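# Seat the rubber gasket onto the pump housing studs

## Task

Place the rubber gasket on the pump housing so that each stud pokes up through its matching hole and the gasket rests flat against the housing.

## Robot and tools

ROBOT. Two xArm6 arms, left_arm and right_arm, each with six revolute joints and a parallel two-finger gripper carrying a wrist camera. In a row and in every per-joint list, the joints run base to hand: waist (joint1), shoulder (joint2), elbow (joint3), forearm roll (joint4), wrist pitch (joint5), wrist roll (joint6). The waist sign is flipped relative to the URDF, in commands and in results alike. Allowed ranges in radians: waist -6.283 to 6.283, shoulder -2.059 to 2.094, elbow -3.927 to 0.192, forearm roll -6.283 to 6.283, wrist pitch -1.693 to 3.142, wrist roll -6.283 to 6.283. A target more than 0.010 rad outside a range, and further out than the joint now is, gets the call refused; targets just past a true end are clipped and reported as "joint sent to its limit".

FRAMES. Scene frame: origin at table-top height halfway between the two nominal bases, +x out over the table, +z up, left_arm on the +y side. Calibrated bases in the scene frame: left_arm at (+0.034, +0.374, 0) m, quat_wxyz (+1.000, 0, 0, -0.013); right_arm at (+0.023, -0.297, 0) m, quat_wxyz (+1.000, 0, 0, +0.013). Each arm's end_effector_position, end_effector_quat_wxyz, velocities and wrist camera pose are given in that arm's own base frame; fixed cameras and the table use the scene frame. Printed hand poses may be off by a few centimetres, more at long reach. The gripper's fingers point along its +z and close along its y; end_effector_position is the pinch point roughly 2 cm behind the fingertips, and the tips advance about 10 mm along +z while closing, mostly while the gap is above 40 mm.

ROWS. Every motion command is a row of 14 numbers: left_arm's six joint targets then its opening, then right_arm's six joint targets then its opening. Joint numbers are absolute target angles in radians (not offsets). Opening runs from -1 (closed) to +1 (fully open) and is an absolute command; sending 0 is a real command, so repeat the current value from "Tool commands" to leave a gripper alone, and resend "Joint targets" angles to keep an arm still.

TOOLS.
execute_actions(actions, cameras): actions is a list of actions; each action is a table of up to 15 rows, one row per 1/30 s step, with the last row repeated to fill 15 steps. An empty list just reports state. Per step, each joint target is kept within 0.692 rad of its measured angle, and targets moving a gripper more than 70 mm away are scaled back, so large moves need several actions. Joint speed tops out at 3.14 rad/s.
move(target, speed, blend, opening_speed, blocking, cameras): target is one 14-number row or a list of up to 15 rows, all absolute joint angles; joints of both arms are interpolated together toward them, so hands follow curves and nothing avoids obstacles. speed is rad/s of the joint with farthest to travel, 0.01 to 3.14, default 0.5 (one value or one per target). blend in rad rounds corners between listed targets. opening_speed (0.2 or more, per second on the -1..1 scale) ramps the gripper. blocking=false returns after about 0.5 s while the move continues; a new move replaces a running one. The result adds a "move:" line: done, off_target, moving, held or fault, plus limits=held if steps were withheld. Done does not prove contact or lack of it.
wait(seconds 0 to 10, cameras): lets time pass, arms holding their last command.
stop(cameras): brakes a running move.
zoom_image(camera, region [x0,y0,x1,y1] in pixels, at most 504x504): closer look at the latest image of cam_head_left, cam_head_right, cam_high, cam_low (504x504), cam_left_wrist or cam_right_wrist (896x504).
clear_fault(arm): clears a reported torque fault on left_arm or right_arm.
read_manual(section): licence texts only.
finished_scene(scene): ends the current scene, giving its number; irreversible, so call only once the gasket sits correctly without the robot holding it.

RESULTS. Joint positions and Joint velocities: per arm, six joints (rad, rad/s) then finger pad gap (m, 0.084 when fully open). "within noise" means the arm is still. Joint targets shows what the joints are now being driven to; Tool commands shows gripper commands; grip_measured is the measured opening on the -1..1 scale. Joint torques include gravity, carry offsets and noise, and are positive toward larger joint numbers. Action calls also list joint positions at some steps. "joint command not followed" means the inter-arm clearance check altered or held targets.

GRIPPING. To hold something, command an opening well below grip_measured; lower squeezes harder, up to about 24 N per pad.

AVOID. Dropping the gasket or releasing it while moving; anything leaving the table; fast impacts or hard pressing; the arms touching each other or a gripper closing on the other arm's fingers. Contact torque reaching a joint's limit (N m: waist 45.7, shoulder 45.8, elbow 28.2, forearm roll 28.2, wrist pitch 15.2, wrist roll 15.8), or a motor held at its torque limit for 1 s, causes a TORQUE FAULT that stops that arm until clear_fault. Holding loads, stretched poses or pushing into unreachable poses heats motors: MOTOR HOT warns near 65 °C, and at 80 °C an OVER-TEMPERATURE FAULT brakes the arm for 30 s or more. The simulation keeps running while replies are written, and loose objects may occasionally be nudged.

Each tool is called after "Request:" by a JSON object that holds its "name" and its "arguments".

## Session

Request:
{"name": "execute_actions", "arguments": {"actions": []}}

Scene clock: 0.00 s.
left_arm: end_effector_position=(+0.5124, -0.0633, +0.3128) grip_measured=+1.00 end_effector_quat_wxyz=(+0.296, +0.618, -0.610, +0.397) | right_arm: end_effector_position=(+0.5453, -0.3119, +0.2746) grip_measured=+1.00 end_effector_quat_wxyz=(+0.287, +0.730, -0.543, +0.301)
Joint positions: left_arm=[-0.291 0.128 -1.264 -1.03 1.466 2.152 0.084] | right_arm=[0.312 0.245 -1.346 -1.005 0.916 1.539 0.084]
Joint velocities: within noise
Joint torques (N m): no reading
Joint targets: left_arm=[-0.291 0.128 -1.264 -1.030 1.466 2.152] | right_arm=[0.312 0.245 -1.346 -1.005 0.916 1.539]
Tool commands: left_gripper/opening=+1.0 right_gripper/opening=+1.0

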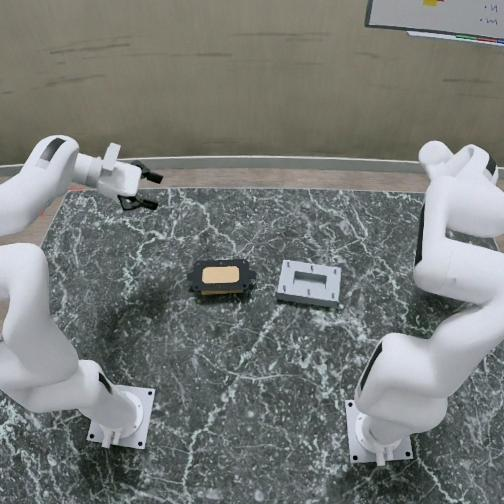

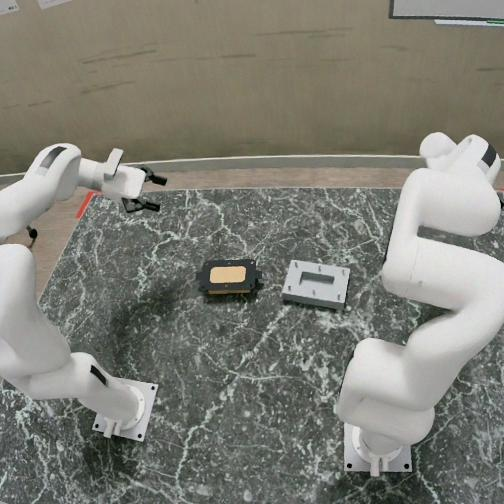

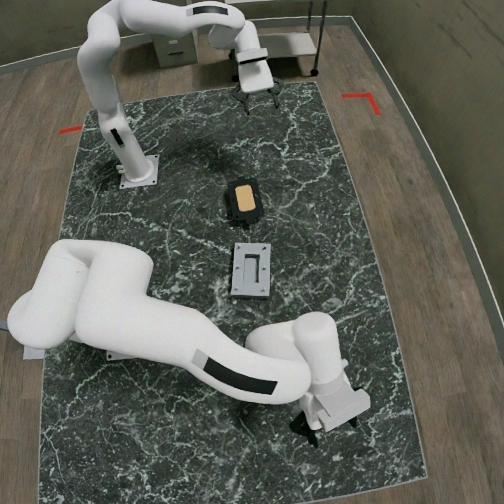

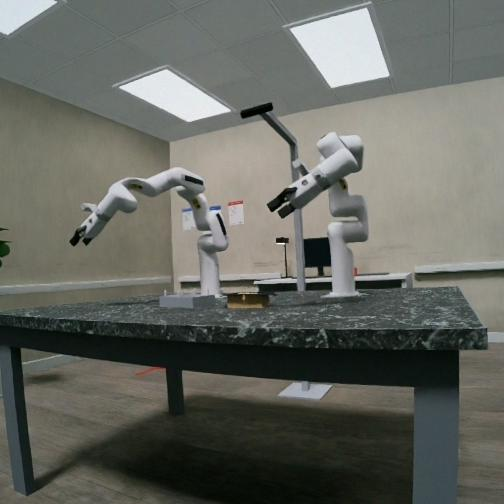

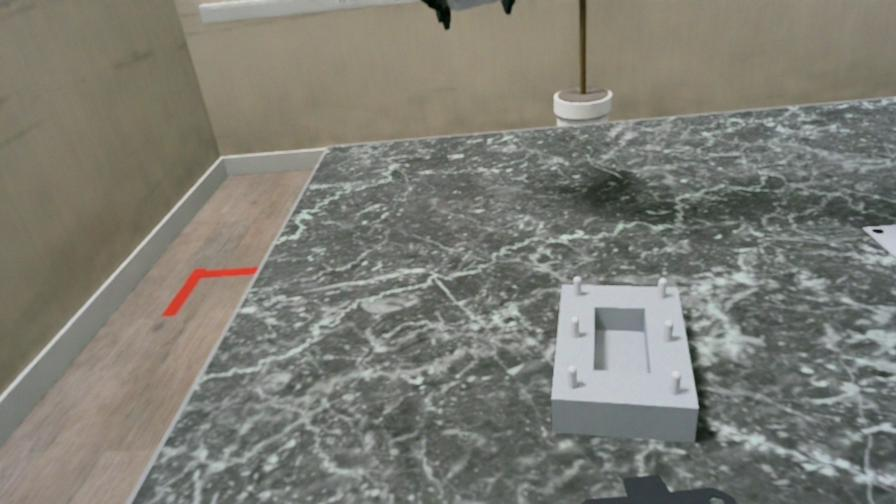

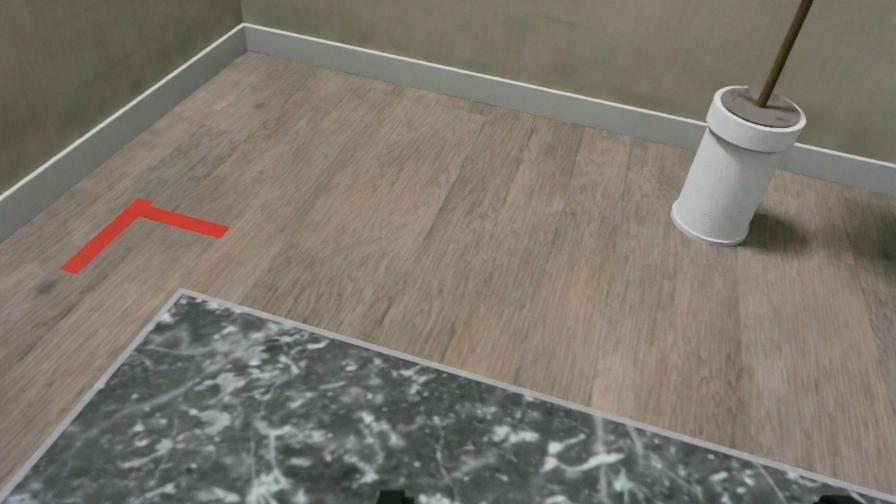

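Request:
{"name": "move", "arguments": {"target": [0.590,-0.251,-1.256,0,1.507,0.955,0.2,0.312,0.245,-1.346,-1.005,0.916,1.539,0.2], "speed": 0.8, "cameras": ["cam_left_wrist"]}}

Request:
{"name": "move", "arguments": {"target": [0.590,-0.251,-1.256,0,1.507,0.955,0.2,-0.360,-0.387,-1.136,0,1.523,-1.185,0.2], "speed": 0.9, "cameras": ["cam_left_wrist","cam_right_wrist","cam_high"]}}

Scene clock: 10.17 s.
left_arm: end_effector_position=(+0.3356, -0.2247, +0.3599) grip_measured=+0.19 end_effector_quat_wxyz=(+0.000, +0.716, -0.698, +0.000) | right_arm: end_effector_position=(+0.5452, -0.3117, +0.2742) grip_measured=+0.19 end_effector_quat_wxyz=(+0.287, +0.730, -0.543, +0.301)
Joint positions: left_arm=[0.59 -0.251 -1.256 0 1.507 0.955 0.052] | right_arm=[0.312 0.245 -1.346 -1.005 0.916 1.539 0.052]
Joint velocities: within noise
Joint torques (N m): left_arm=[0.11 -23.09 -11.55 -0.15 -2.14 -0.27] | right_arm=[-0.75 -39.2 -12.3 -0.07 -0.95 0.12]
Joint targets: left_arm=[0.590 -0.251 -1.256 0.000 1.507 0.955] | right_arm=[0.312 0.245 -1.346 -1.005 0.916 1.539]
move: done
Images, in order (width x height): cam_left_wrist 896x504.

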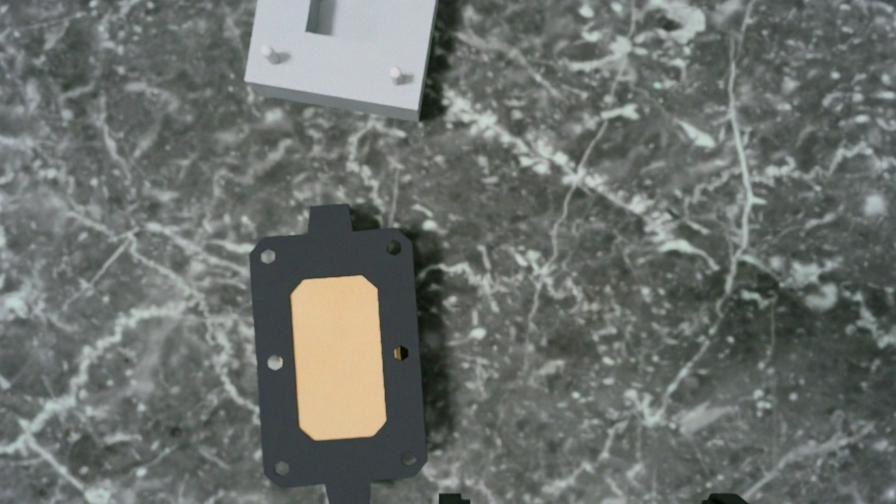

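Scene clock: 13.73 s.
left_arm: end_effector_position=(+0.3356, -0.2247, +0.3599) grip_measured=+0.19 end_effector_quat_wxyz=(+0.000, +0.716, -0.698, +0.000) | right_arm: end_effector_position=(+0.3407, +0.1282, +0.3602) grip_measured=+0.19 end_effector_quat_wxyz=(+0.000, +0.716, +0.698, +0.000)
Joint positions: left_arm=[0.59 -0.251 -1.256 0 1.507 0.955 0.052] | right_arm=[-0.36 -0.387 -1.136 0 1.523 -1.185 0.052]
Joint velocities: within noise
Joint torques (N m): left_arm=[-0.07 -22.6 -11.58 -0.44 -2.13 0] | right_arm=[-0.85 -19.29 -11.72 0.28 -1.58 -0.24]
Joint targets: left_arm=[0.590 -0.251 -1.256 0.000 1.507 0.955] | right_arm=[-0.360 -0.387 -1.136 0.000 1.523 -1.185]
move: done
Images, in order (width x height): cam_high 504x504, cam_left_wrist 896x504, cam_right_wrist 896x504.

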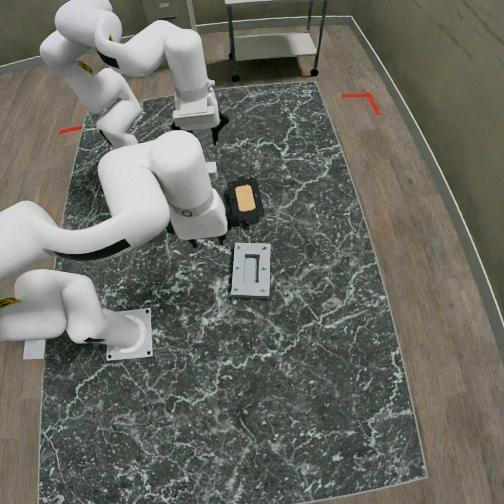

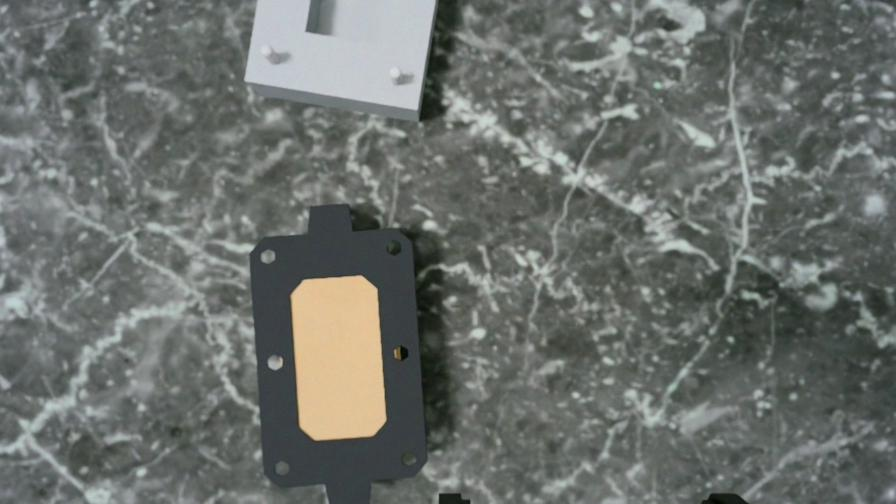

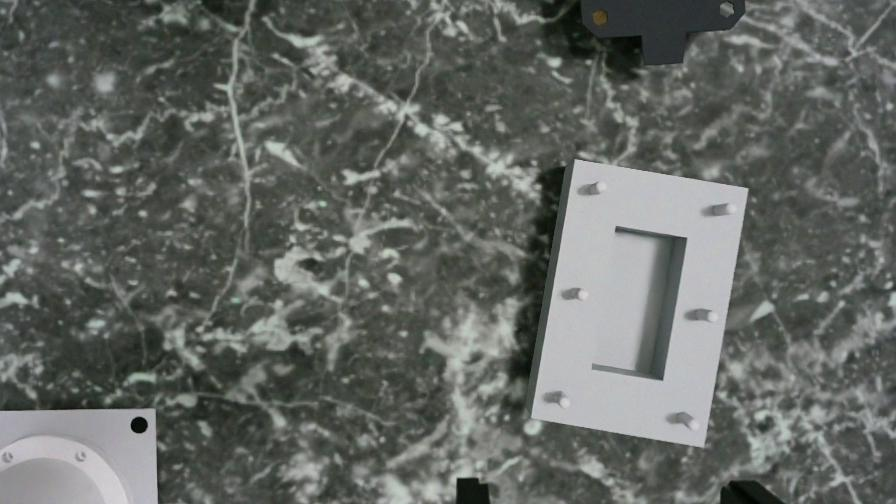

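Request:
{"name": "move", "arguments": {"target": [0.2690,0.0477,-0.8672,0,0.8195,1.2080,0.2,-0.360,-0.387,-1.136,0,1.523,-1.185,0.2], "speed": 0.6, "cameras": []}}

Request:
{"name": "move", "arguments": {"target": [0.2690,0.0477,-0.8672,0,0.8195,1.2080,0.2,-0.6104,0.4050,-1.3558,0,0.9508,-1.0022,0.2], "speed": 0.6, "cameras": ["cam_left_wrist","cam_right_wrist"]}}

Scene clock: 50.00 s.
left_arm: end_effector_position=(+0.4302, -0.1186, +0.1200) grip_measured=+0.19 end_effector_quat_wxyz=(+0.000, +0.739, -0.673, +0.000) | right_arm: end_effector_position=(+0.3406, +0.1282, +0.3602) grip_measured=+0.19 end_effector_quat_wxyz=(+0.000, +0.716, +0.698, +0.000)
Joint positions: left_arm=[0.269 0.048 -0.867 0 0.819 1.208 0.052] | right_arm=[-0.36 -0.387 -1.136 0 1.523 -1.185 0.052]
Joint velocities: within noise
Joint torques (N m): left_arm=[-0.49 -28.5 -10.48 -0.13 -2.25 0.07] | right_arm=[-0.15 -18.25 -11.75 -0.01 -1.7 0.05]
Joint targets: left_arm=[0.269 0.048 -0.867 0.000 0.819 1.208] | right_arm=[-0.360 -0.387 -1.136 0.000 1.523 -1.185]
move: done
No camera images: "cameras" was empty.

Scene clock: 51.80 s.
left_arm: end_effector_position=(+0.4302, -0.1186, +0.1200) grip_measured=+0.19 end_effector_quat_wxyz=(+0.000, +0.739, -0.673, +0.000) | right_arm: end_effector_position=(+0.4598, +0.3216, +0.1201) grip_measured=+0.19 end_effector_quat_wxyz=(+0.000, +0.692, +0.722, +0.000)
Joint positions: left_arm=[0.269 0.048 -0.867 0 0.82 1.208 0.052] | right_arm=[-0.61 0.405 -1.356 0 0.951 -1.002 0.052]
Joint velocities: within noise
Joint torques (N m): left_arm=[-0.6 -28.83 -10.61 -0.3 -2.13 -0.01] | right_arm=[-0.85 -41.62 -11.76 0.02 -1.83 0.08]
Joint targets: left_arm=[0.269 0.048 -0.867 0.000 0.819 1.208] | right_arm=[-0.610 0.405 -1.356 0.000 0.951 -1.002]
move: done
Images, in order (width x height): cam_left_wrist 896x504, cam_right_wrist 896x504.

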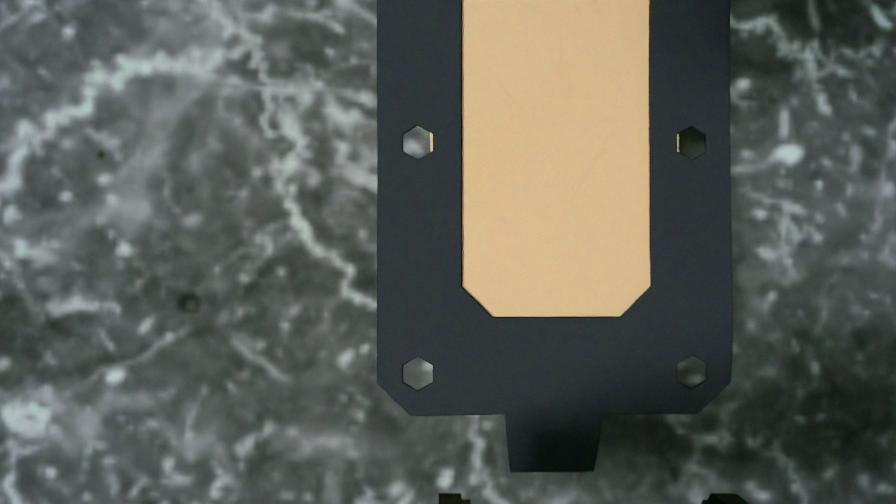

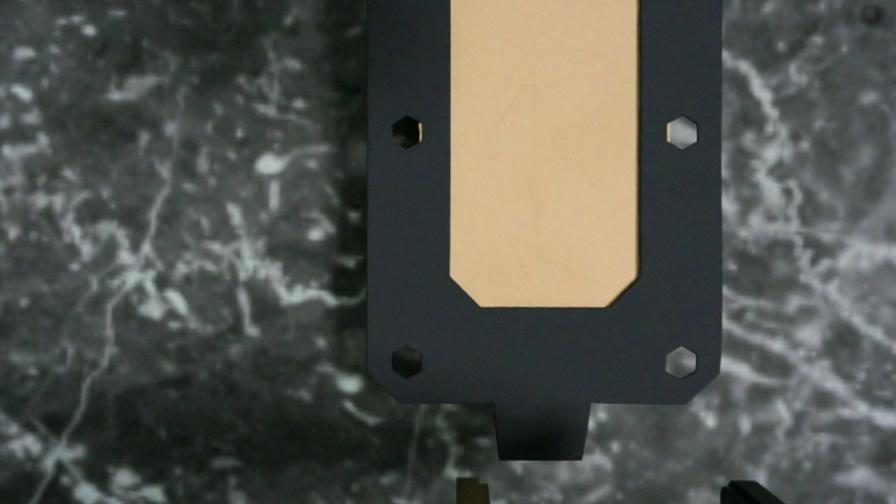

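Request:
{"name": "move", "arguments": {"target": [[0.2771,0.1808,-0.8121,0,0.6313,1.1999,0.2,-0.6175,0.5023,-1.2986,0,0.7963,-0.9951,0.2],[0.2771,0.1808,-0.8121,0,0.6313,1.1999,-0.55,-0.6175,0.5023,-1.2986,0,0.7963,-0.9951,-0.55]], "speed": 0.2, "opening_speed": 0.6, "cameras": ["cam_left_wrist","cam_right_wrist"]}}

Scene clock: 67.60 s.
left_arm: end_effector_position=(+0.4275, -0.1216, +0.0550) grip_measured=-0.57 end_effector_quat_wxyz=(+0.000, +0.739, -0.673, +0.000) | right_arm: end_effector_position=(+0.4557, +0.3236, +0.0550) grip_measured=-0.57 end_effector_quat_wxyz=(+0.000, +0.692, +0.722, +0.000)
Joint positions: left_arm=[0.277 0.181 -0.812 0 0.631 1.2 0.019] | right_arm=[-0.618 0.502 -1.299 0 0.796 -0.995 0.019]
Joint velocities: within noise
Joint torques (N m): left_arm=[-0.92 -30.51 -8.95 -0.27 -1.98 -0.08] | right_arm=[1.1 -43.15 -10.36 0.1 -1.37 0.07]
Joint targets: left_arm=[0.277 0.181 -0.812 0.000 0.631 1.200] | right_arm=[-0.618 0.502 -1.299 0.000 0.796 -0.995]
move: done
Images, in order (width x height): cam_left_wrist 896x504, cam_right_wrist 896x504.

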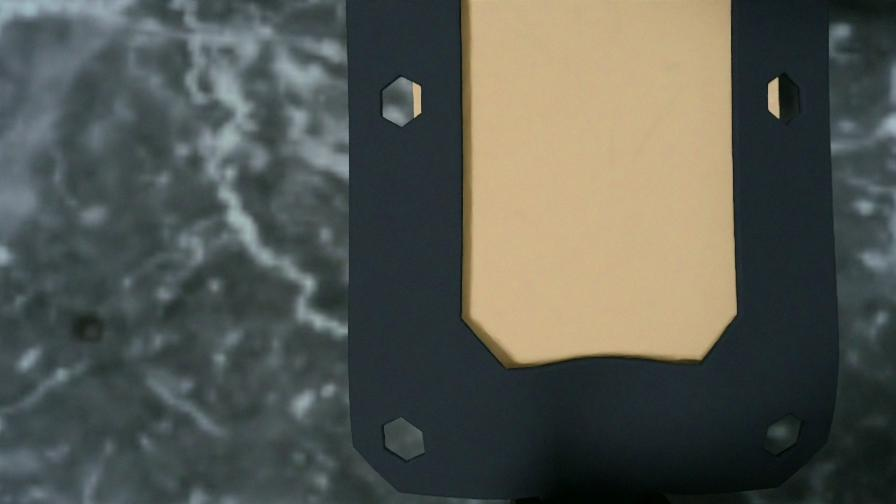

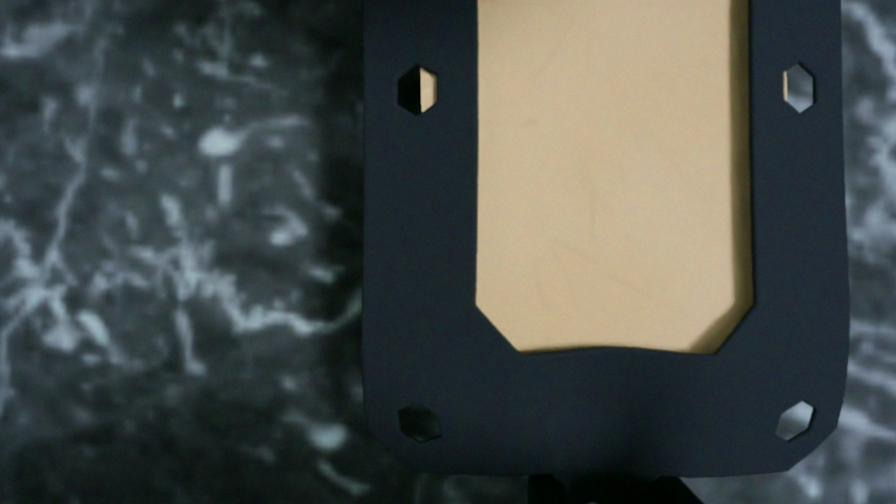

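Request:
{"name": "move", "arguments": {"target": [0.2771,0.0709,-0.8456,0,0.7747,1.1999,-0.55,-0.6175,0.4193,-1.3305,0,0.9112,-0.9951,-0.55], "speed": 0.1, "cameras": ["cam_left_wrist","cam_right_wrist"]}}

Request:
{"name": "move", "arguments": {"target": [[0.2771,0.0709,-0.8456,0,0.7747,1.1999,-0.48,-0.6175,0.4193,-1.3305,0,0.9112,-0.9951,-0.48],[0.4502,0.1872,-0.9969,0,0.8097,1.1058,-0.48,-0.4863,0.2438,-1.0747,0,0.8309,-1.0473,-0.48],[0.5951,0.3423,-1.2158,0,0.8735,1.0389,-0.48,-0.3271,0.1019,-0.8847,0,0.7828,-1.1285,-0.48],[0.7136,0.5376,-1.5141,0,0.9765,0.9994,-0.48,-0.1392,0.0004,-0.7601,0,0.7597,-1.2374,-0.48]], "speed": 0.14, "blend": 0.05, "opening_speed": 0.3, "cameras": ["cam_left_wrist","cam_right_wrist"]}}

Scene clock: 92.83 s.
left_arm: end_effector_position=(+0.4275, -0.1216, +0.1049) grip_measured=-0.57 end_effector_quat_wxyz=(+0.000, +0.739, -0.673, +0.000) | right_arm: end_effector_position=(+0.4556, +0.3236, +0.1049) grip_measured=-0.57 end_effector_quat_wxyz=(+0.000, +0.692, +0.722, +0.000)
Joint positions: left_arm=[0.277 0.071 -0.846 0 0.775 1.2 0.019] | right_arm=[-0.617 0.419 -1.33 0 0.911 -0.995 0.019]
Joint velocities: within noise
Joint torques (N m): left_arm=[-0.5 -30.78 -10.46 -0.09 -2.11 0] | right_arm=[0.38 -43.48 -11.43 0.24 -1.48 -0.12]
Joint targets: left_arm=[0.277 0.071 -0.846 0.000 0.775 1.200] | right_arm=[-0.618 0.419 -1.331 0.000 0.911 -0.995]
move: done
Images, in order (width x height): cam_left_wrist 896x504, cam_right_wrist 896x504.

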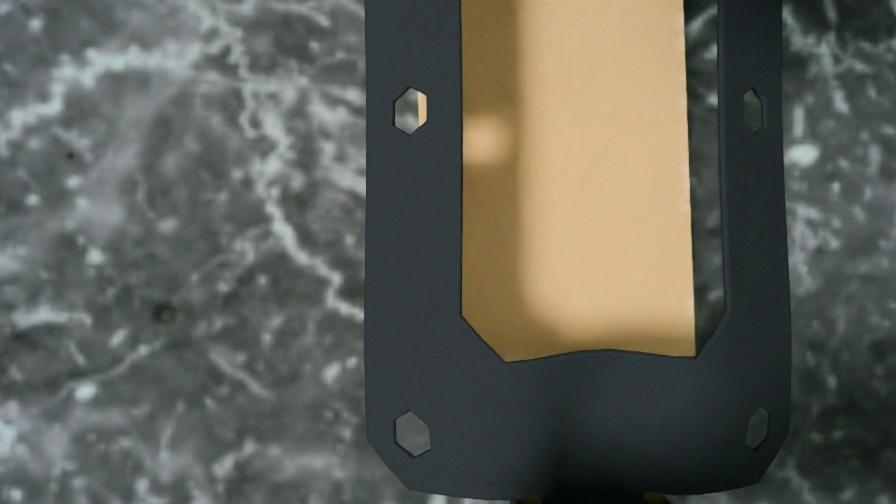

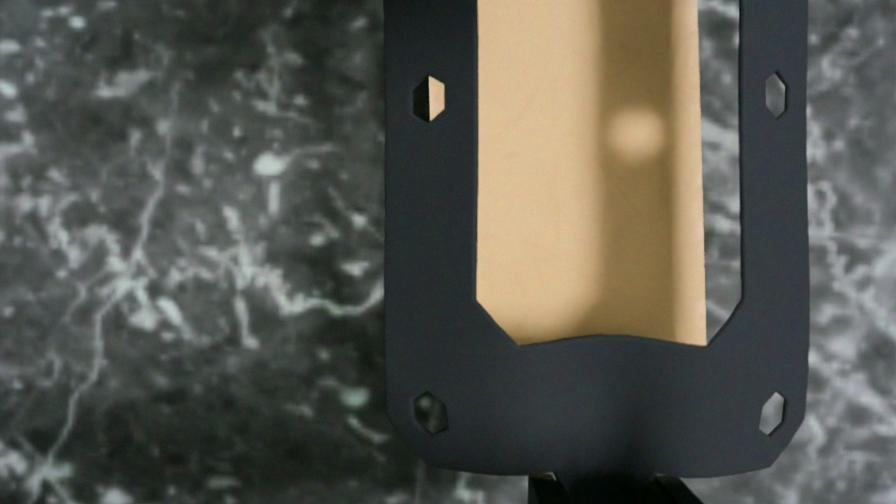

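Scene clock: 99.20 s.
left_arm: end_effector_position=(+0.4497, -0.3893, +0.1049) grip_measured=-0.50 end_effector_quat_wxyz=(+0.000, -0.655, +0.756, +0.000) | right_arm: end_effector_position=(+0.4176, +0.0585, +0.1050) grip_measured=-0.50 end_effector_quat_wxyz=(+0.000, +0.772, +0.635, +0.000)
Joint positions: left_arm=[0.714 0.538 -1.514 0 0.977 0.999 0.022] | right_arm=[-0.139 0 -0.76 0 0.76 -1.237 0.022]
Joint velocities: within noise
Joint torques (N m): left_arm=[0.25 -43.44 -11.26 -0.13 -2.07 -0.19] | right_arm=[0.55 -29.35 -10.52 0.06 -1.73 -0.26]
Joint targets: left_arm=[0.714 0.538 -1.514 0.000 0.976 0.999] | right_arm=[-0.139 0.000 -0.760 0.000 0.760 -1.237]
move: done; blend cut to 0 rad at target 1
Images, in order (width x height): cam_left_wrist 896x504, cam_right_wrist 896x504.

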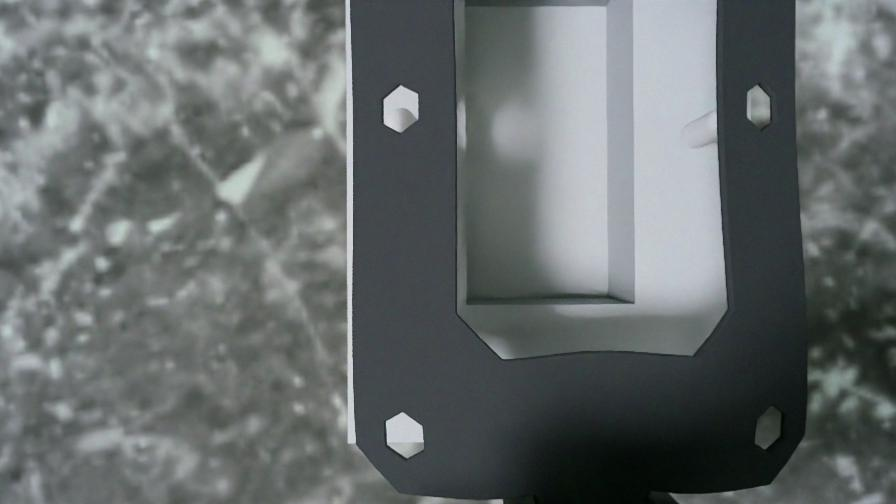

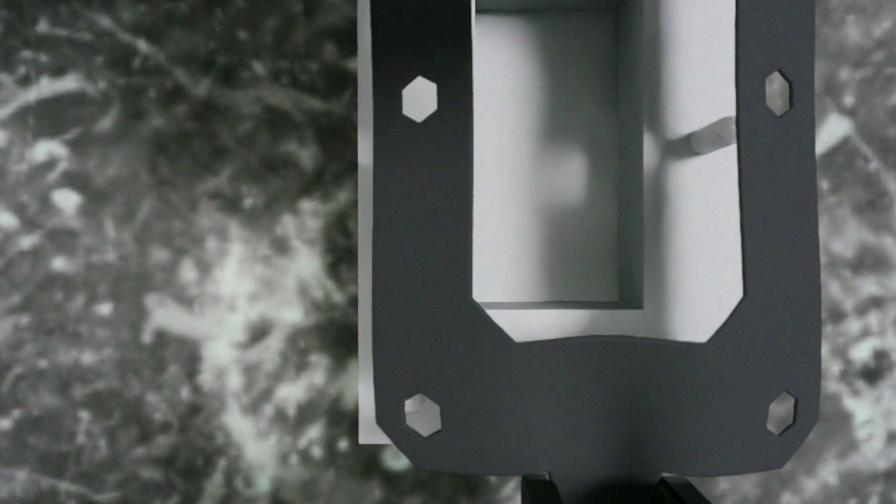

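Request:
{"name": "move", "arguments": {"target": [0.7170,0.5747,-1.5029,0,0.9282,0.9960,-0.43,-0.1340,0.0457,-0.7341,0,0.6884,-1.2426,-0.43], "speed": 0.06, "opening_speed": 0.2, "cameras": ["cam_left_wrist","cam_right_wrist"]}}

Scene clock: 110.57 s.
left_arm: end_effector_position=(+0.4494, -0.3918, +0.0820) grip_measured=-0.45 end_effector_quat_wxyz=(+0.000, -0.655, +0.756, +0.000) | right_arm: end_effector_position=(+0.4161, +0.0561, +0.0820) grip_measured=-0.45 end_effector_quat_wxyz=(+0.000, +0.772, +0.635, +0.000)
Joint positions: left_arm=[0.717 0.575 -1.503 0 0.928 0.996 0.024] | right_arm=[-0.134 0.046 -0.734 0 0.688 -1.243 0.024]
Joint velocities: within noise
Joint torques (N m): left_arm=[0.37 -43.97 -10.92 -0.39 -2.36 -0.2] | right_arm=[0.42 -28.27 -10.2 0.02 -1.8 -0.26]
Joint targets: left_arm=[0.717 0.575 -1.503 0.000 0.928 0.996] | right_arm=[-0.134 0.046 -0.734 0.000 0.688 -1.243]
move: done
Images, in order (width x height): cam_left_wrist 896x504, cam_right_wrist 896x504.

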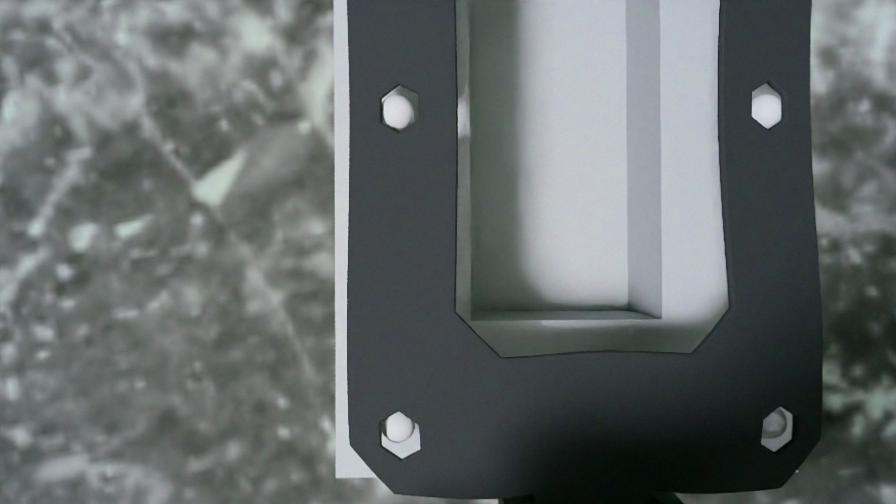

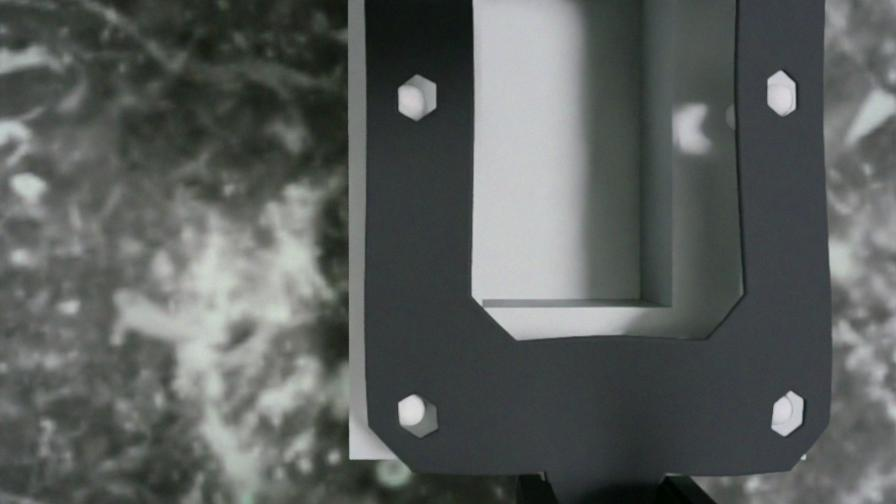

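Request:
{"name": "move", "arguments": {"target": [0.7178,0.5887,-1.4929,0,0.9042,0.9952,-0.39,-0.1340,0.0708,-0.7272,0,0.6564,-1.2426,-0.39], "speed": 0.04, "opening_speed": 0.2, "cameras": ["cam_left_wrist","cam_right_wrist"]}}

Scene clock: 121.07 s.
left_arm: end_effector_position=(+0.4486, -0.3917, +0.0716) grip_measured=-0.41 end_effector_quat_wxyz=(+0.000, -0.655, +0.756, +0.000) | right_arm: end_effector_position=(+0.4161, +0.0561, +0.0715) grip_measured=-0.41 end_effector_quat_wxyz=(+0.000, +0.772, +0.635, +0.000)
Joint positions: left_arm=[0.718 0.589 -1.493 0 0.904 0.995 0.026] | right_arm=[-0.134 0.071 -0.727 0 0.656 -1.243 0.026]
Joint velocities: within noise
Joint torques (N m): left_arm=[0.56 -44.42 -10.78 -0.29 -2.27 -0.19] | right_arm=[-0.5 -28.58 -9.97 0.06 -1.78 0.01]
Joint targets: left_arm=[0.718 0.589 -1.493 0.000 0.904 0.995] | right_arm=[-0.134 0.071 -0.727 0.000 0.656 -1.243]
move: done
Images, in order (width x height): cam_left_wrist 896x504, cam_right_wrist 896x504.

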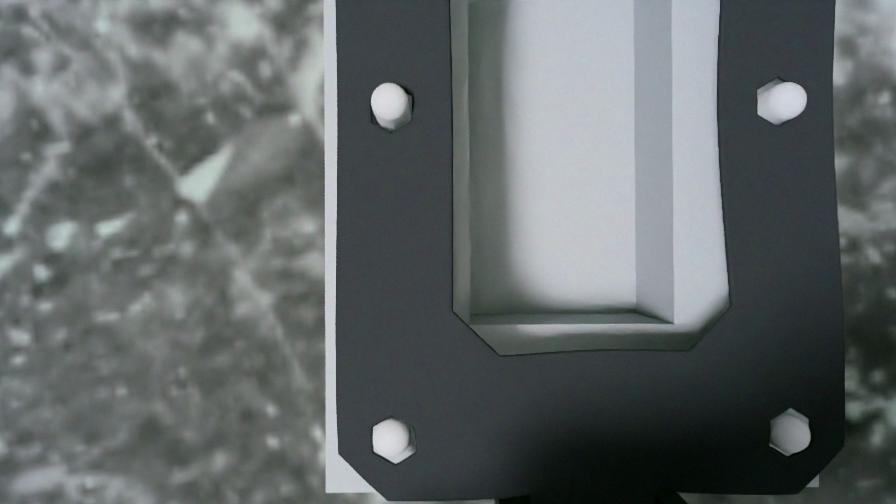

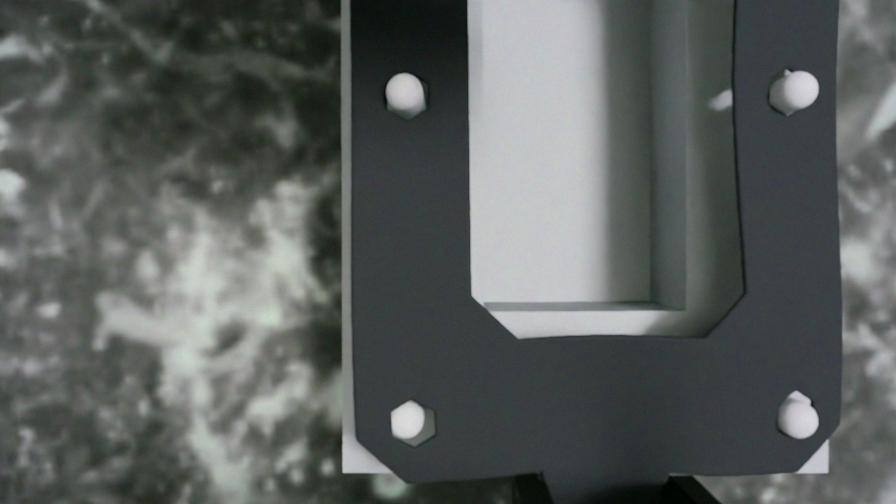

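Request:
{"name": "move", "arguments": {"target": [0.7178,0.5887,-1.4929,0,0.9042,0.9952,0.0,-0.1340,0.0708,-0.7272,0,0.6564,-1.2426,0.0], "opening_speed": 0.25, "cameras": ["cam_left_wrist","cam_right_wrist"]}}

Request:
{"name": "zoom_image", "arguments": {"camera": "cam_low", "region": [140, 270, 230, 320]}}

Scene clock: 126.47 s.
left_arm: end_effector_position=(+0.4486, -0.3917, +0.0715) grip_measured=-0.01 end_effector_quat_wxyz=(+0.000, -0.655, +0.756, +0.000) | right_arm: end_effector_position=(+0.4161, +0.0561, +0.0715) grip_measured=-0.01 end_effector_quat_wxyz=(+0.000, +0.772, +0.635, +0.000)
Joint positions: left_arm=[0.718 0.589 -1.493 0 0.904 0.995 0.044] | right_arm=[-0.134 0.071 -0.727 0 0.656 -1.243 0.044]
Joint velocities: within noise
Joint torques (N m): left_arm=[-0.14 -45 -10.92 -0.5 -2.16 -0.08] | right_arm=[-0.24 -29.35 -10.05 0.13 -1.72 0.02]
Joint targets: left_arm=[0.718 0.589 -1.493 0.000 0.904 0.995] | right_arm=[-0.134 0.071 -0.727 0.000 0.656 -1.243]
move: done
Images, in order (width x height): cam_left_wrist 896x504, cam_right_wrist 896x504.

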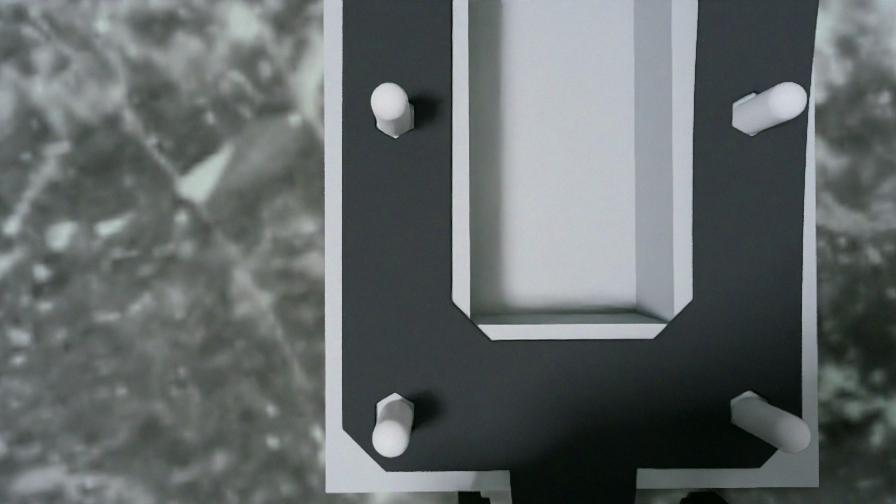

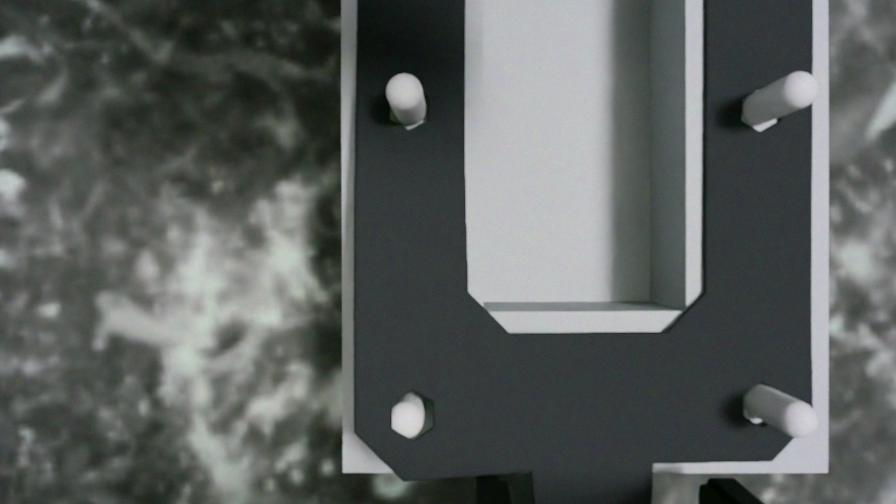

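This scene's latest camera images include none from cam_low. They are from: cam_left_wrist, cam_right_wrist. cam_low's image comes with the result of a call that names it in "cameras".

Request:
{"name": "move", "arguments": {"target": [[0.7178,0.45,-1.4929,0,1.0429,0.9952,0.0,-0.1340,-0.05,-0.7272,0,0.7772,-1.2426,0.0],[0.5,-0.3,-1.4,0,1.4,0.66,0.1,-0.1340,-0.05,-0.7272,0,0.7772,-1.2426,0.0]], "speed": 0.4, "cameras": ["cam_right_wrist"]}}

Scene clock: 133.10 s.
left_arm: end_effector_position=(+0.3893, -0.2127, +0.4578) grip_measured=+0.09 end_effector_quat_wxyz=(-0.012, +0.827, -0.542, +0.149) | right_arm: end_effector_position=(+0.4070, +0.0549, +0.1125) grip_measured=-0.01 end_effector_quat_wxyz=(+0.000, +0.772, +0.635, +0.000)
Joint positions: left_arm=[0.5 -0.3 -1.4 0 1.4 0.66 0.048] | right_arm=[-0.134 -0.05 -0.727 0 0.777 -1.243 0.044]
Joint velocities: within noise
Joint torques (N m): left_arm=[-0.72 -21.01 -11.43 -0.37 -3.1 -0.16] | right_arm=[-0.33 -27.37 -10.81 0 -1.65 -0.03]
Joint targets: left_arm=[0.500 -0.300 -1.400 0.000 1.400 0.660] | right_arm=[-0.134 -0.050 -0.727 0.000 0.777 -1.243]
move: done
Images, in order (width x height): cam_right_wrist 896x504.

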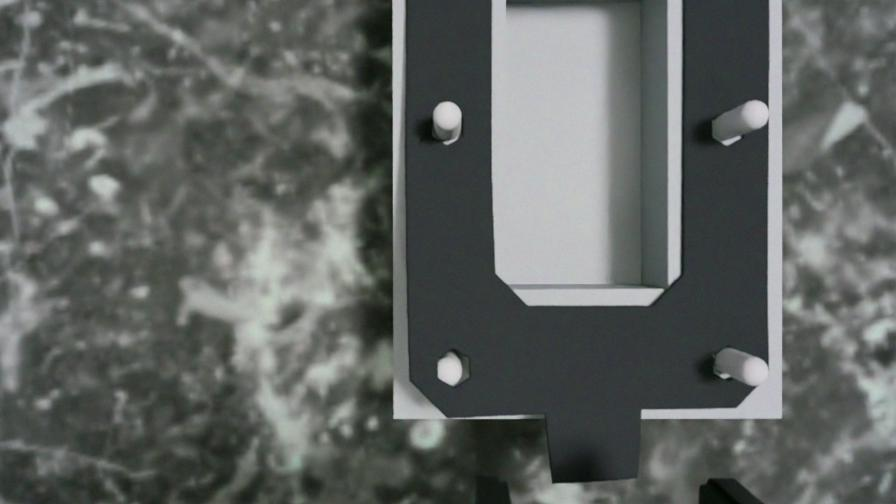

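Request:
{"name": "move", "arguments": {"target": [[0.5,-0.3,-1.4,0,1.4,0.66,0.1,-0.2430,-0.0958,-0.6508,0,0.7466,-1.1336,-0.64],[0.5,-0.3,-1.4,0,1.4,0.66,0.1,-0.2430,-0.0166,-0.6236,0,0.6402,-1.1336,-0.64],[0.5,-0.3,-1.4,0,1.4,0.66,0.1,-0.2430,-0.0958,-0.6508,0,0.7466,-1.1336,-0.64]], "speed": [0.2,0.06,0.1], "cameras": ["cam_right_wrist","cam_low"]}}

Request:
{"name": "zoom_image", "arguments": {"camera": "cam_low", "region": [140, 270, 230, 320]}}

Scene clock: 149.33 s.
left_arm: end_effector_position=(+0.3893, -0.2127, +0.4578) grip_measured=+0.09 end_effector_quat_wxyz=(-0.012, +0.827, -0.542, +0.149) | right_arm: end_effector_position=(+0.3800, +0.0942, +0.1051) grip_measured=-0.66 end_effector_quat_wxyz=(+0.000, +0.772, +0.635, +0.000)
Joint positions: left_arm=[0.5 -0.3 -1.4 0 1.4 0.66 0.048] | right_arm=[-0.243 -0.096 -0.651 0 0.747 -1.134 0.015]
Joint velocities: within noise
Joint torques (N m): left_arm=[0.02 -19.48 -11.37 -0.43 -2.81 0.04] | right_arm=[-0.13 -25.98 -10.74 0.02 -1.56 -0.17]
Joint targets: left_arm=[0.500 -0.300 -1.400 0.000 1.400 0.660] | right_arm=[-0.243 -0.096 -0.651 0.000 0.747 -1.134]
move: done
Images, in order (width x height): cam_low 504x504, cam_right_wrist 896x504.

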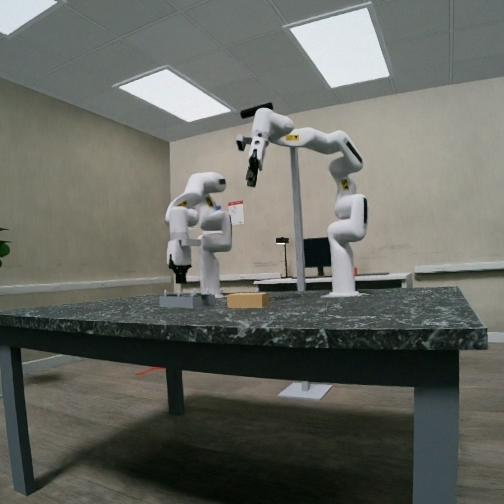

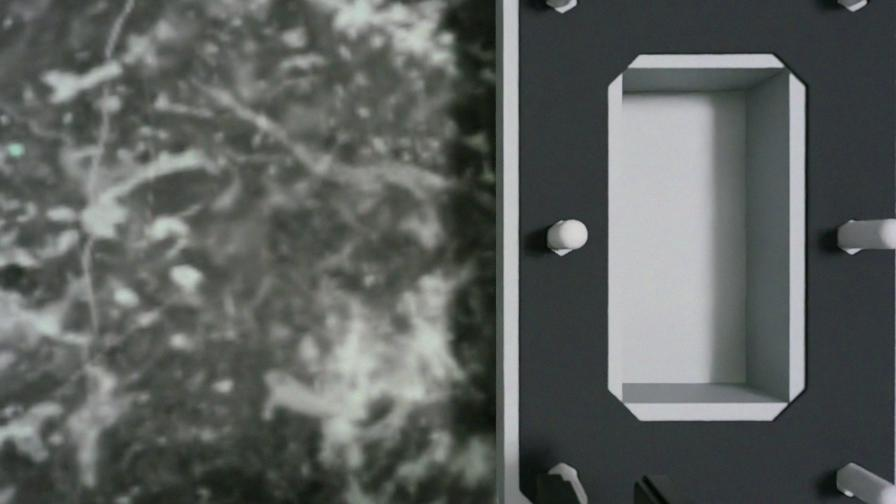

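Scaled by 5.600 from the camera's 504x504 image, which has a finer 720x720 frame.

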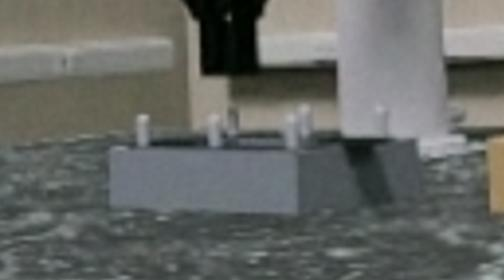

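Request:
{"name": "move", "arguments": {"target": [0.5,-0.3,-1.4,0,1.4,0.66,0.1,-0.2430,-0.387,-1.136,0,1.523,-1.1336,-0.3], "speed": 0.7, "cameras": ["cam_right_wrist","cam_low"]}}

Request:
{"name": "zoom_image", "arguments": {"camera": "cam_right_wrist", "region": [500, 80, 850, 430]}}

Request:
{"name": "zoom_image", "arguments": {"camera": "cam_low", "region": [140, 270, 230, 320]}}

Scene clock: 154.97 s.
left_arm: end_effector_position=(+0.3893, -0.2127, +0.4578) grip_measured=+0.09 end_effector_quat_wxyz=(-0.012, +0.827, -0.542, +0.149) | right_arm: end_effector_position=(+0.3533, +0.0876, +0.3602) grip_measured=-0.32 end_effector_quat_wxyz=(+0.000, +0.772, +0.635, +0.000)
Joint positions: left_arm=[0.5 -0.3 -1.4 0 1.4 0.66 0.048] | right_arm=[-0.243 -0.387 -1.136 0 1.523 -1.134 0.03]
Joint velocities: within noise
Joint torques (N m): left_arm=[0.17 -19.61 -11.36 -0.31 -2.9 0.03] | right_arm=[0.1 -19.26 -12.03 0.11 -1.61 -0.19]
Joint targets: left_arm=[0.500 -0.300 -1.400 0.000 1.400 0.660] | right_arm=[-0.243 -0.387 -1.136 0.000 1.523 -1.134]
move: done
Images, in order (width x height): cam_low 504x504, cam_right_wrist 896x504.

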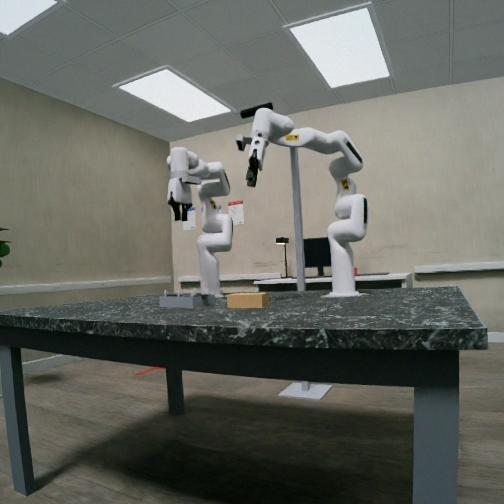

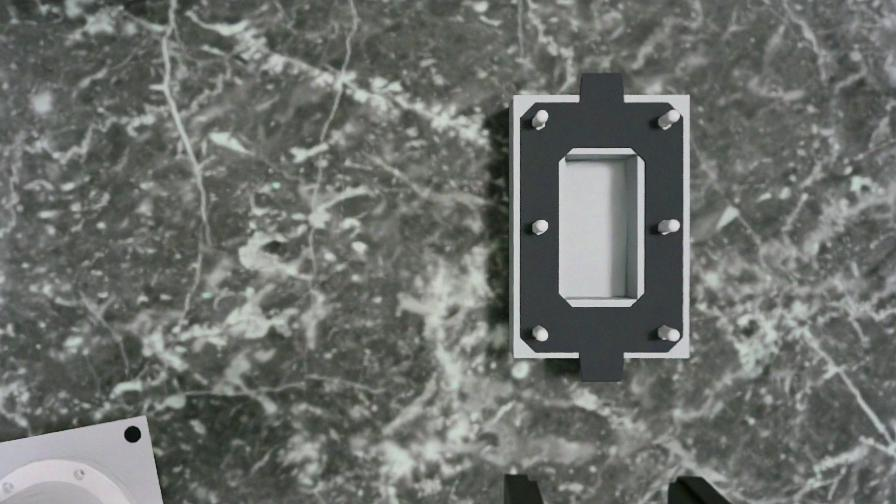

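Scaled by 1.440 from the camera's 896x504 image, which has a finer 1280x720 frame.

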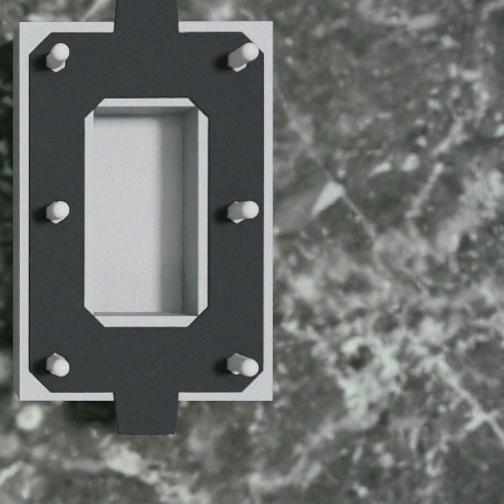

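Scaled by 5.600 from the camera's 504x504 image, which has a finer 720x720 frame.

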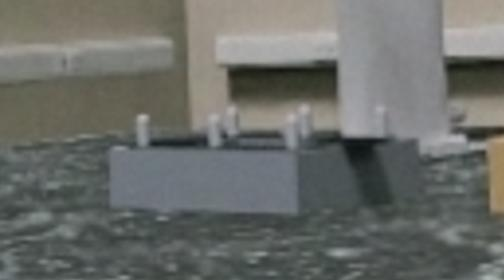

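Request:
{"name": "finished_scene", "arguments": {"scene": 2}}

The scene is finished: the task was done.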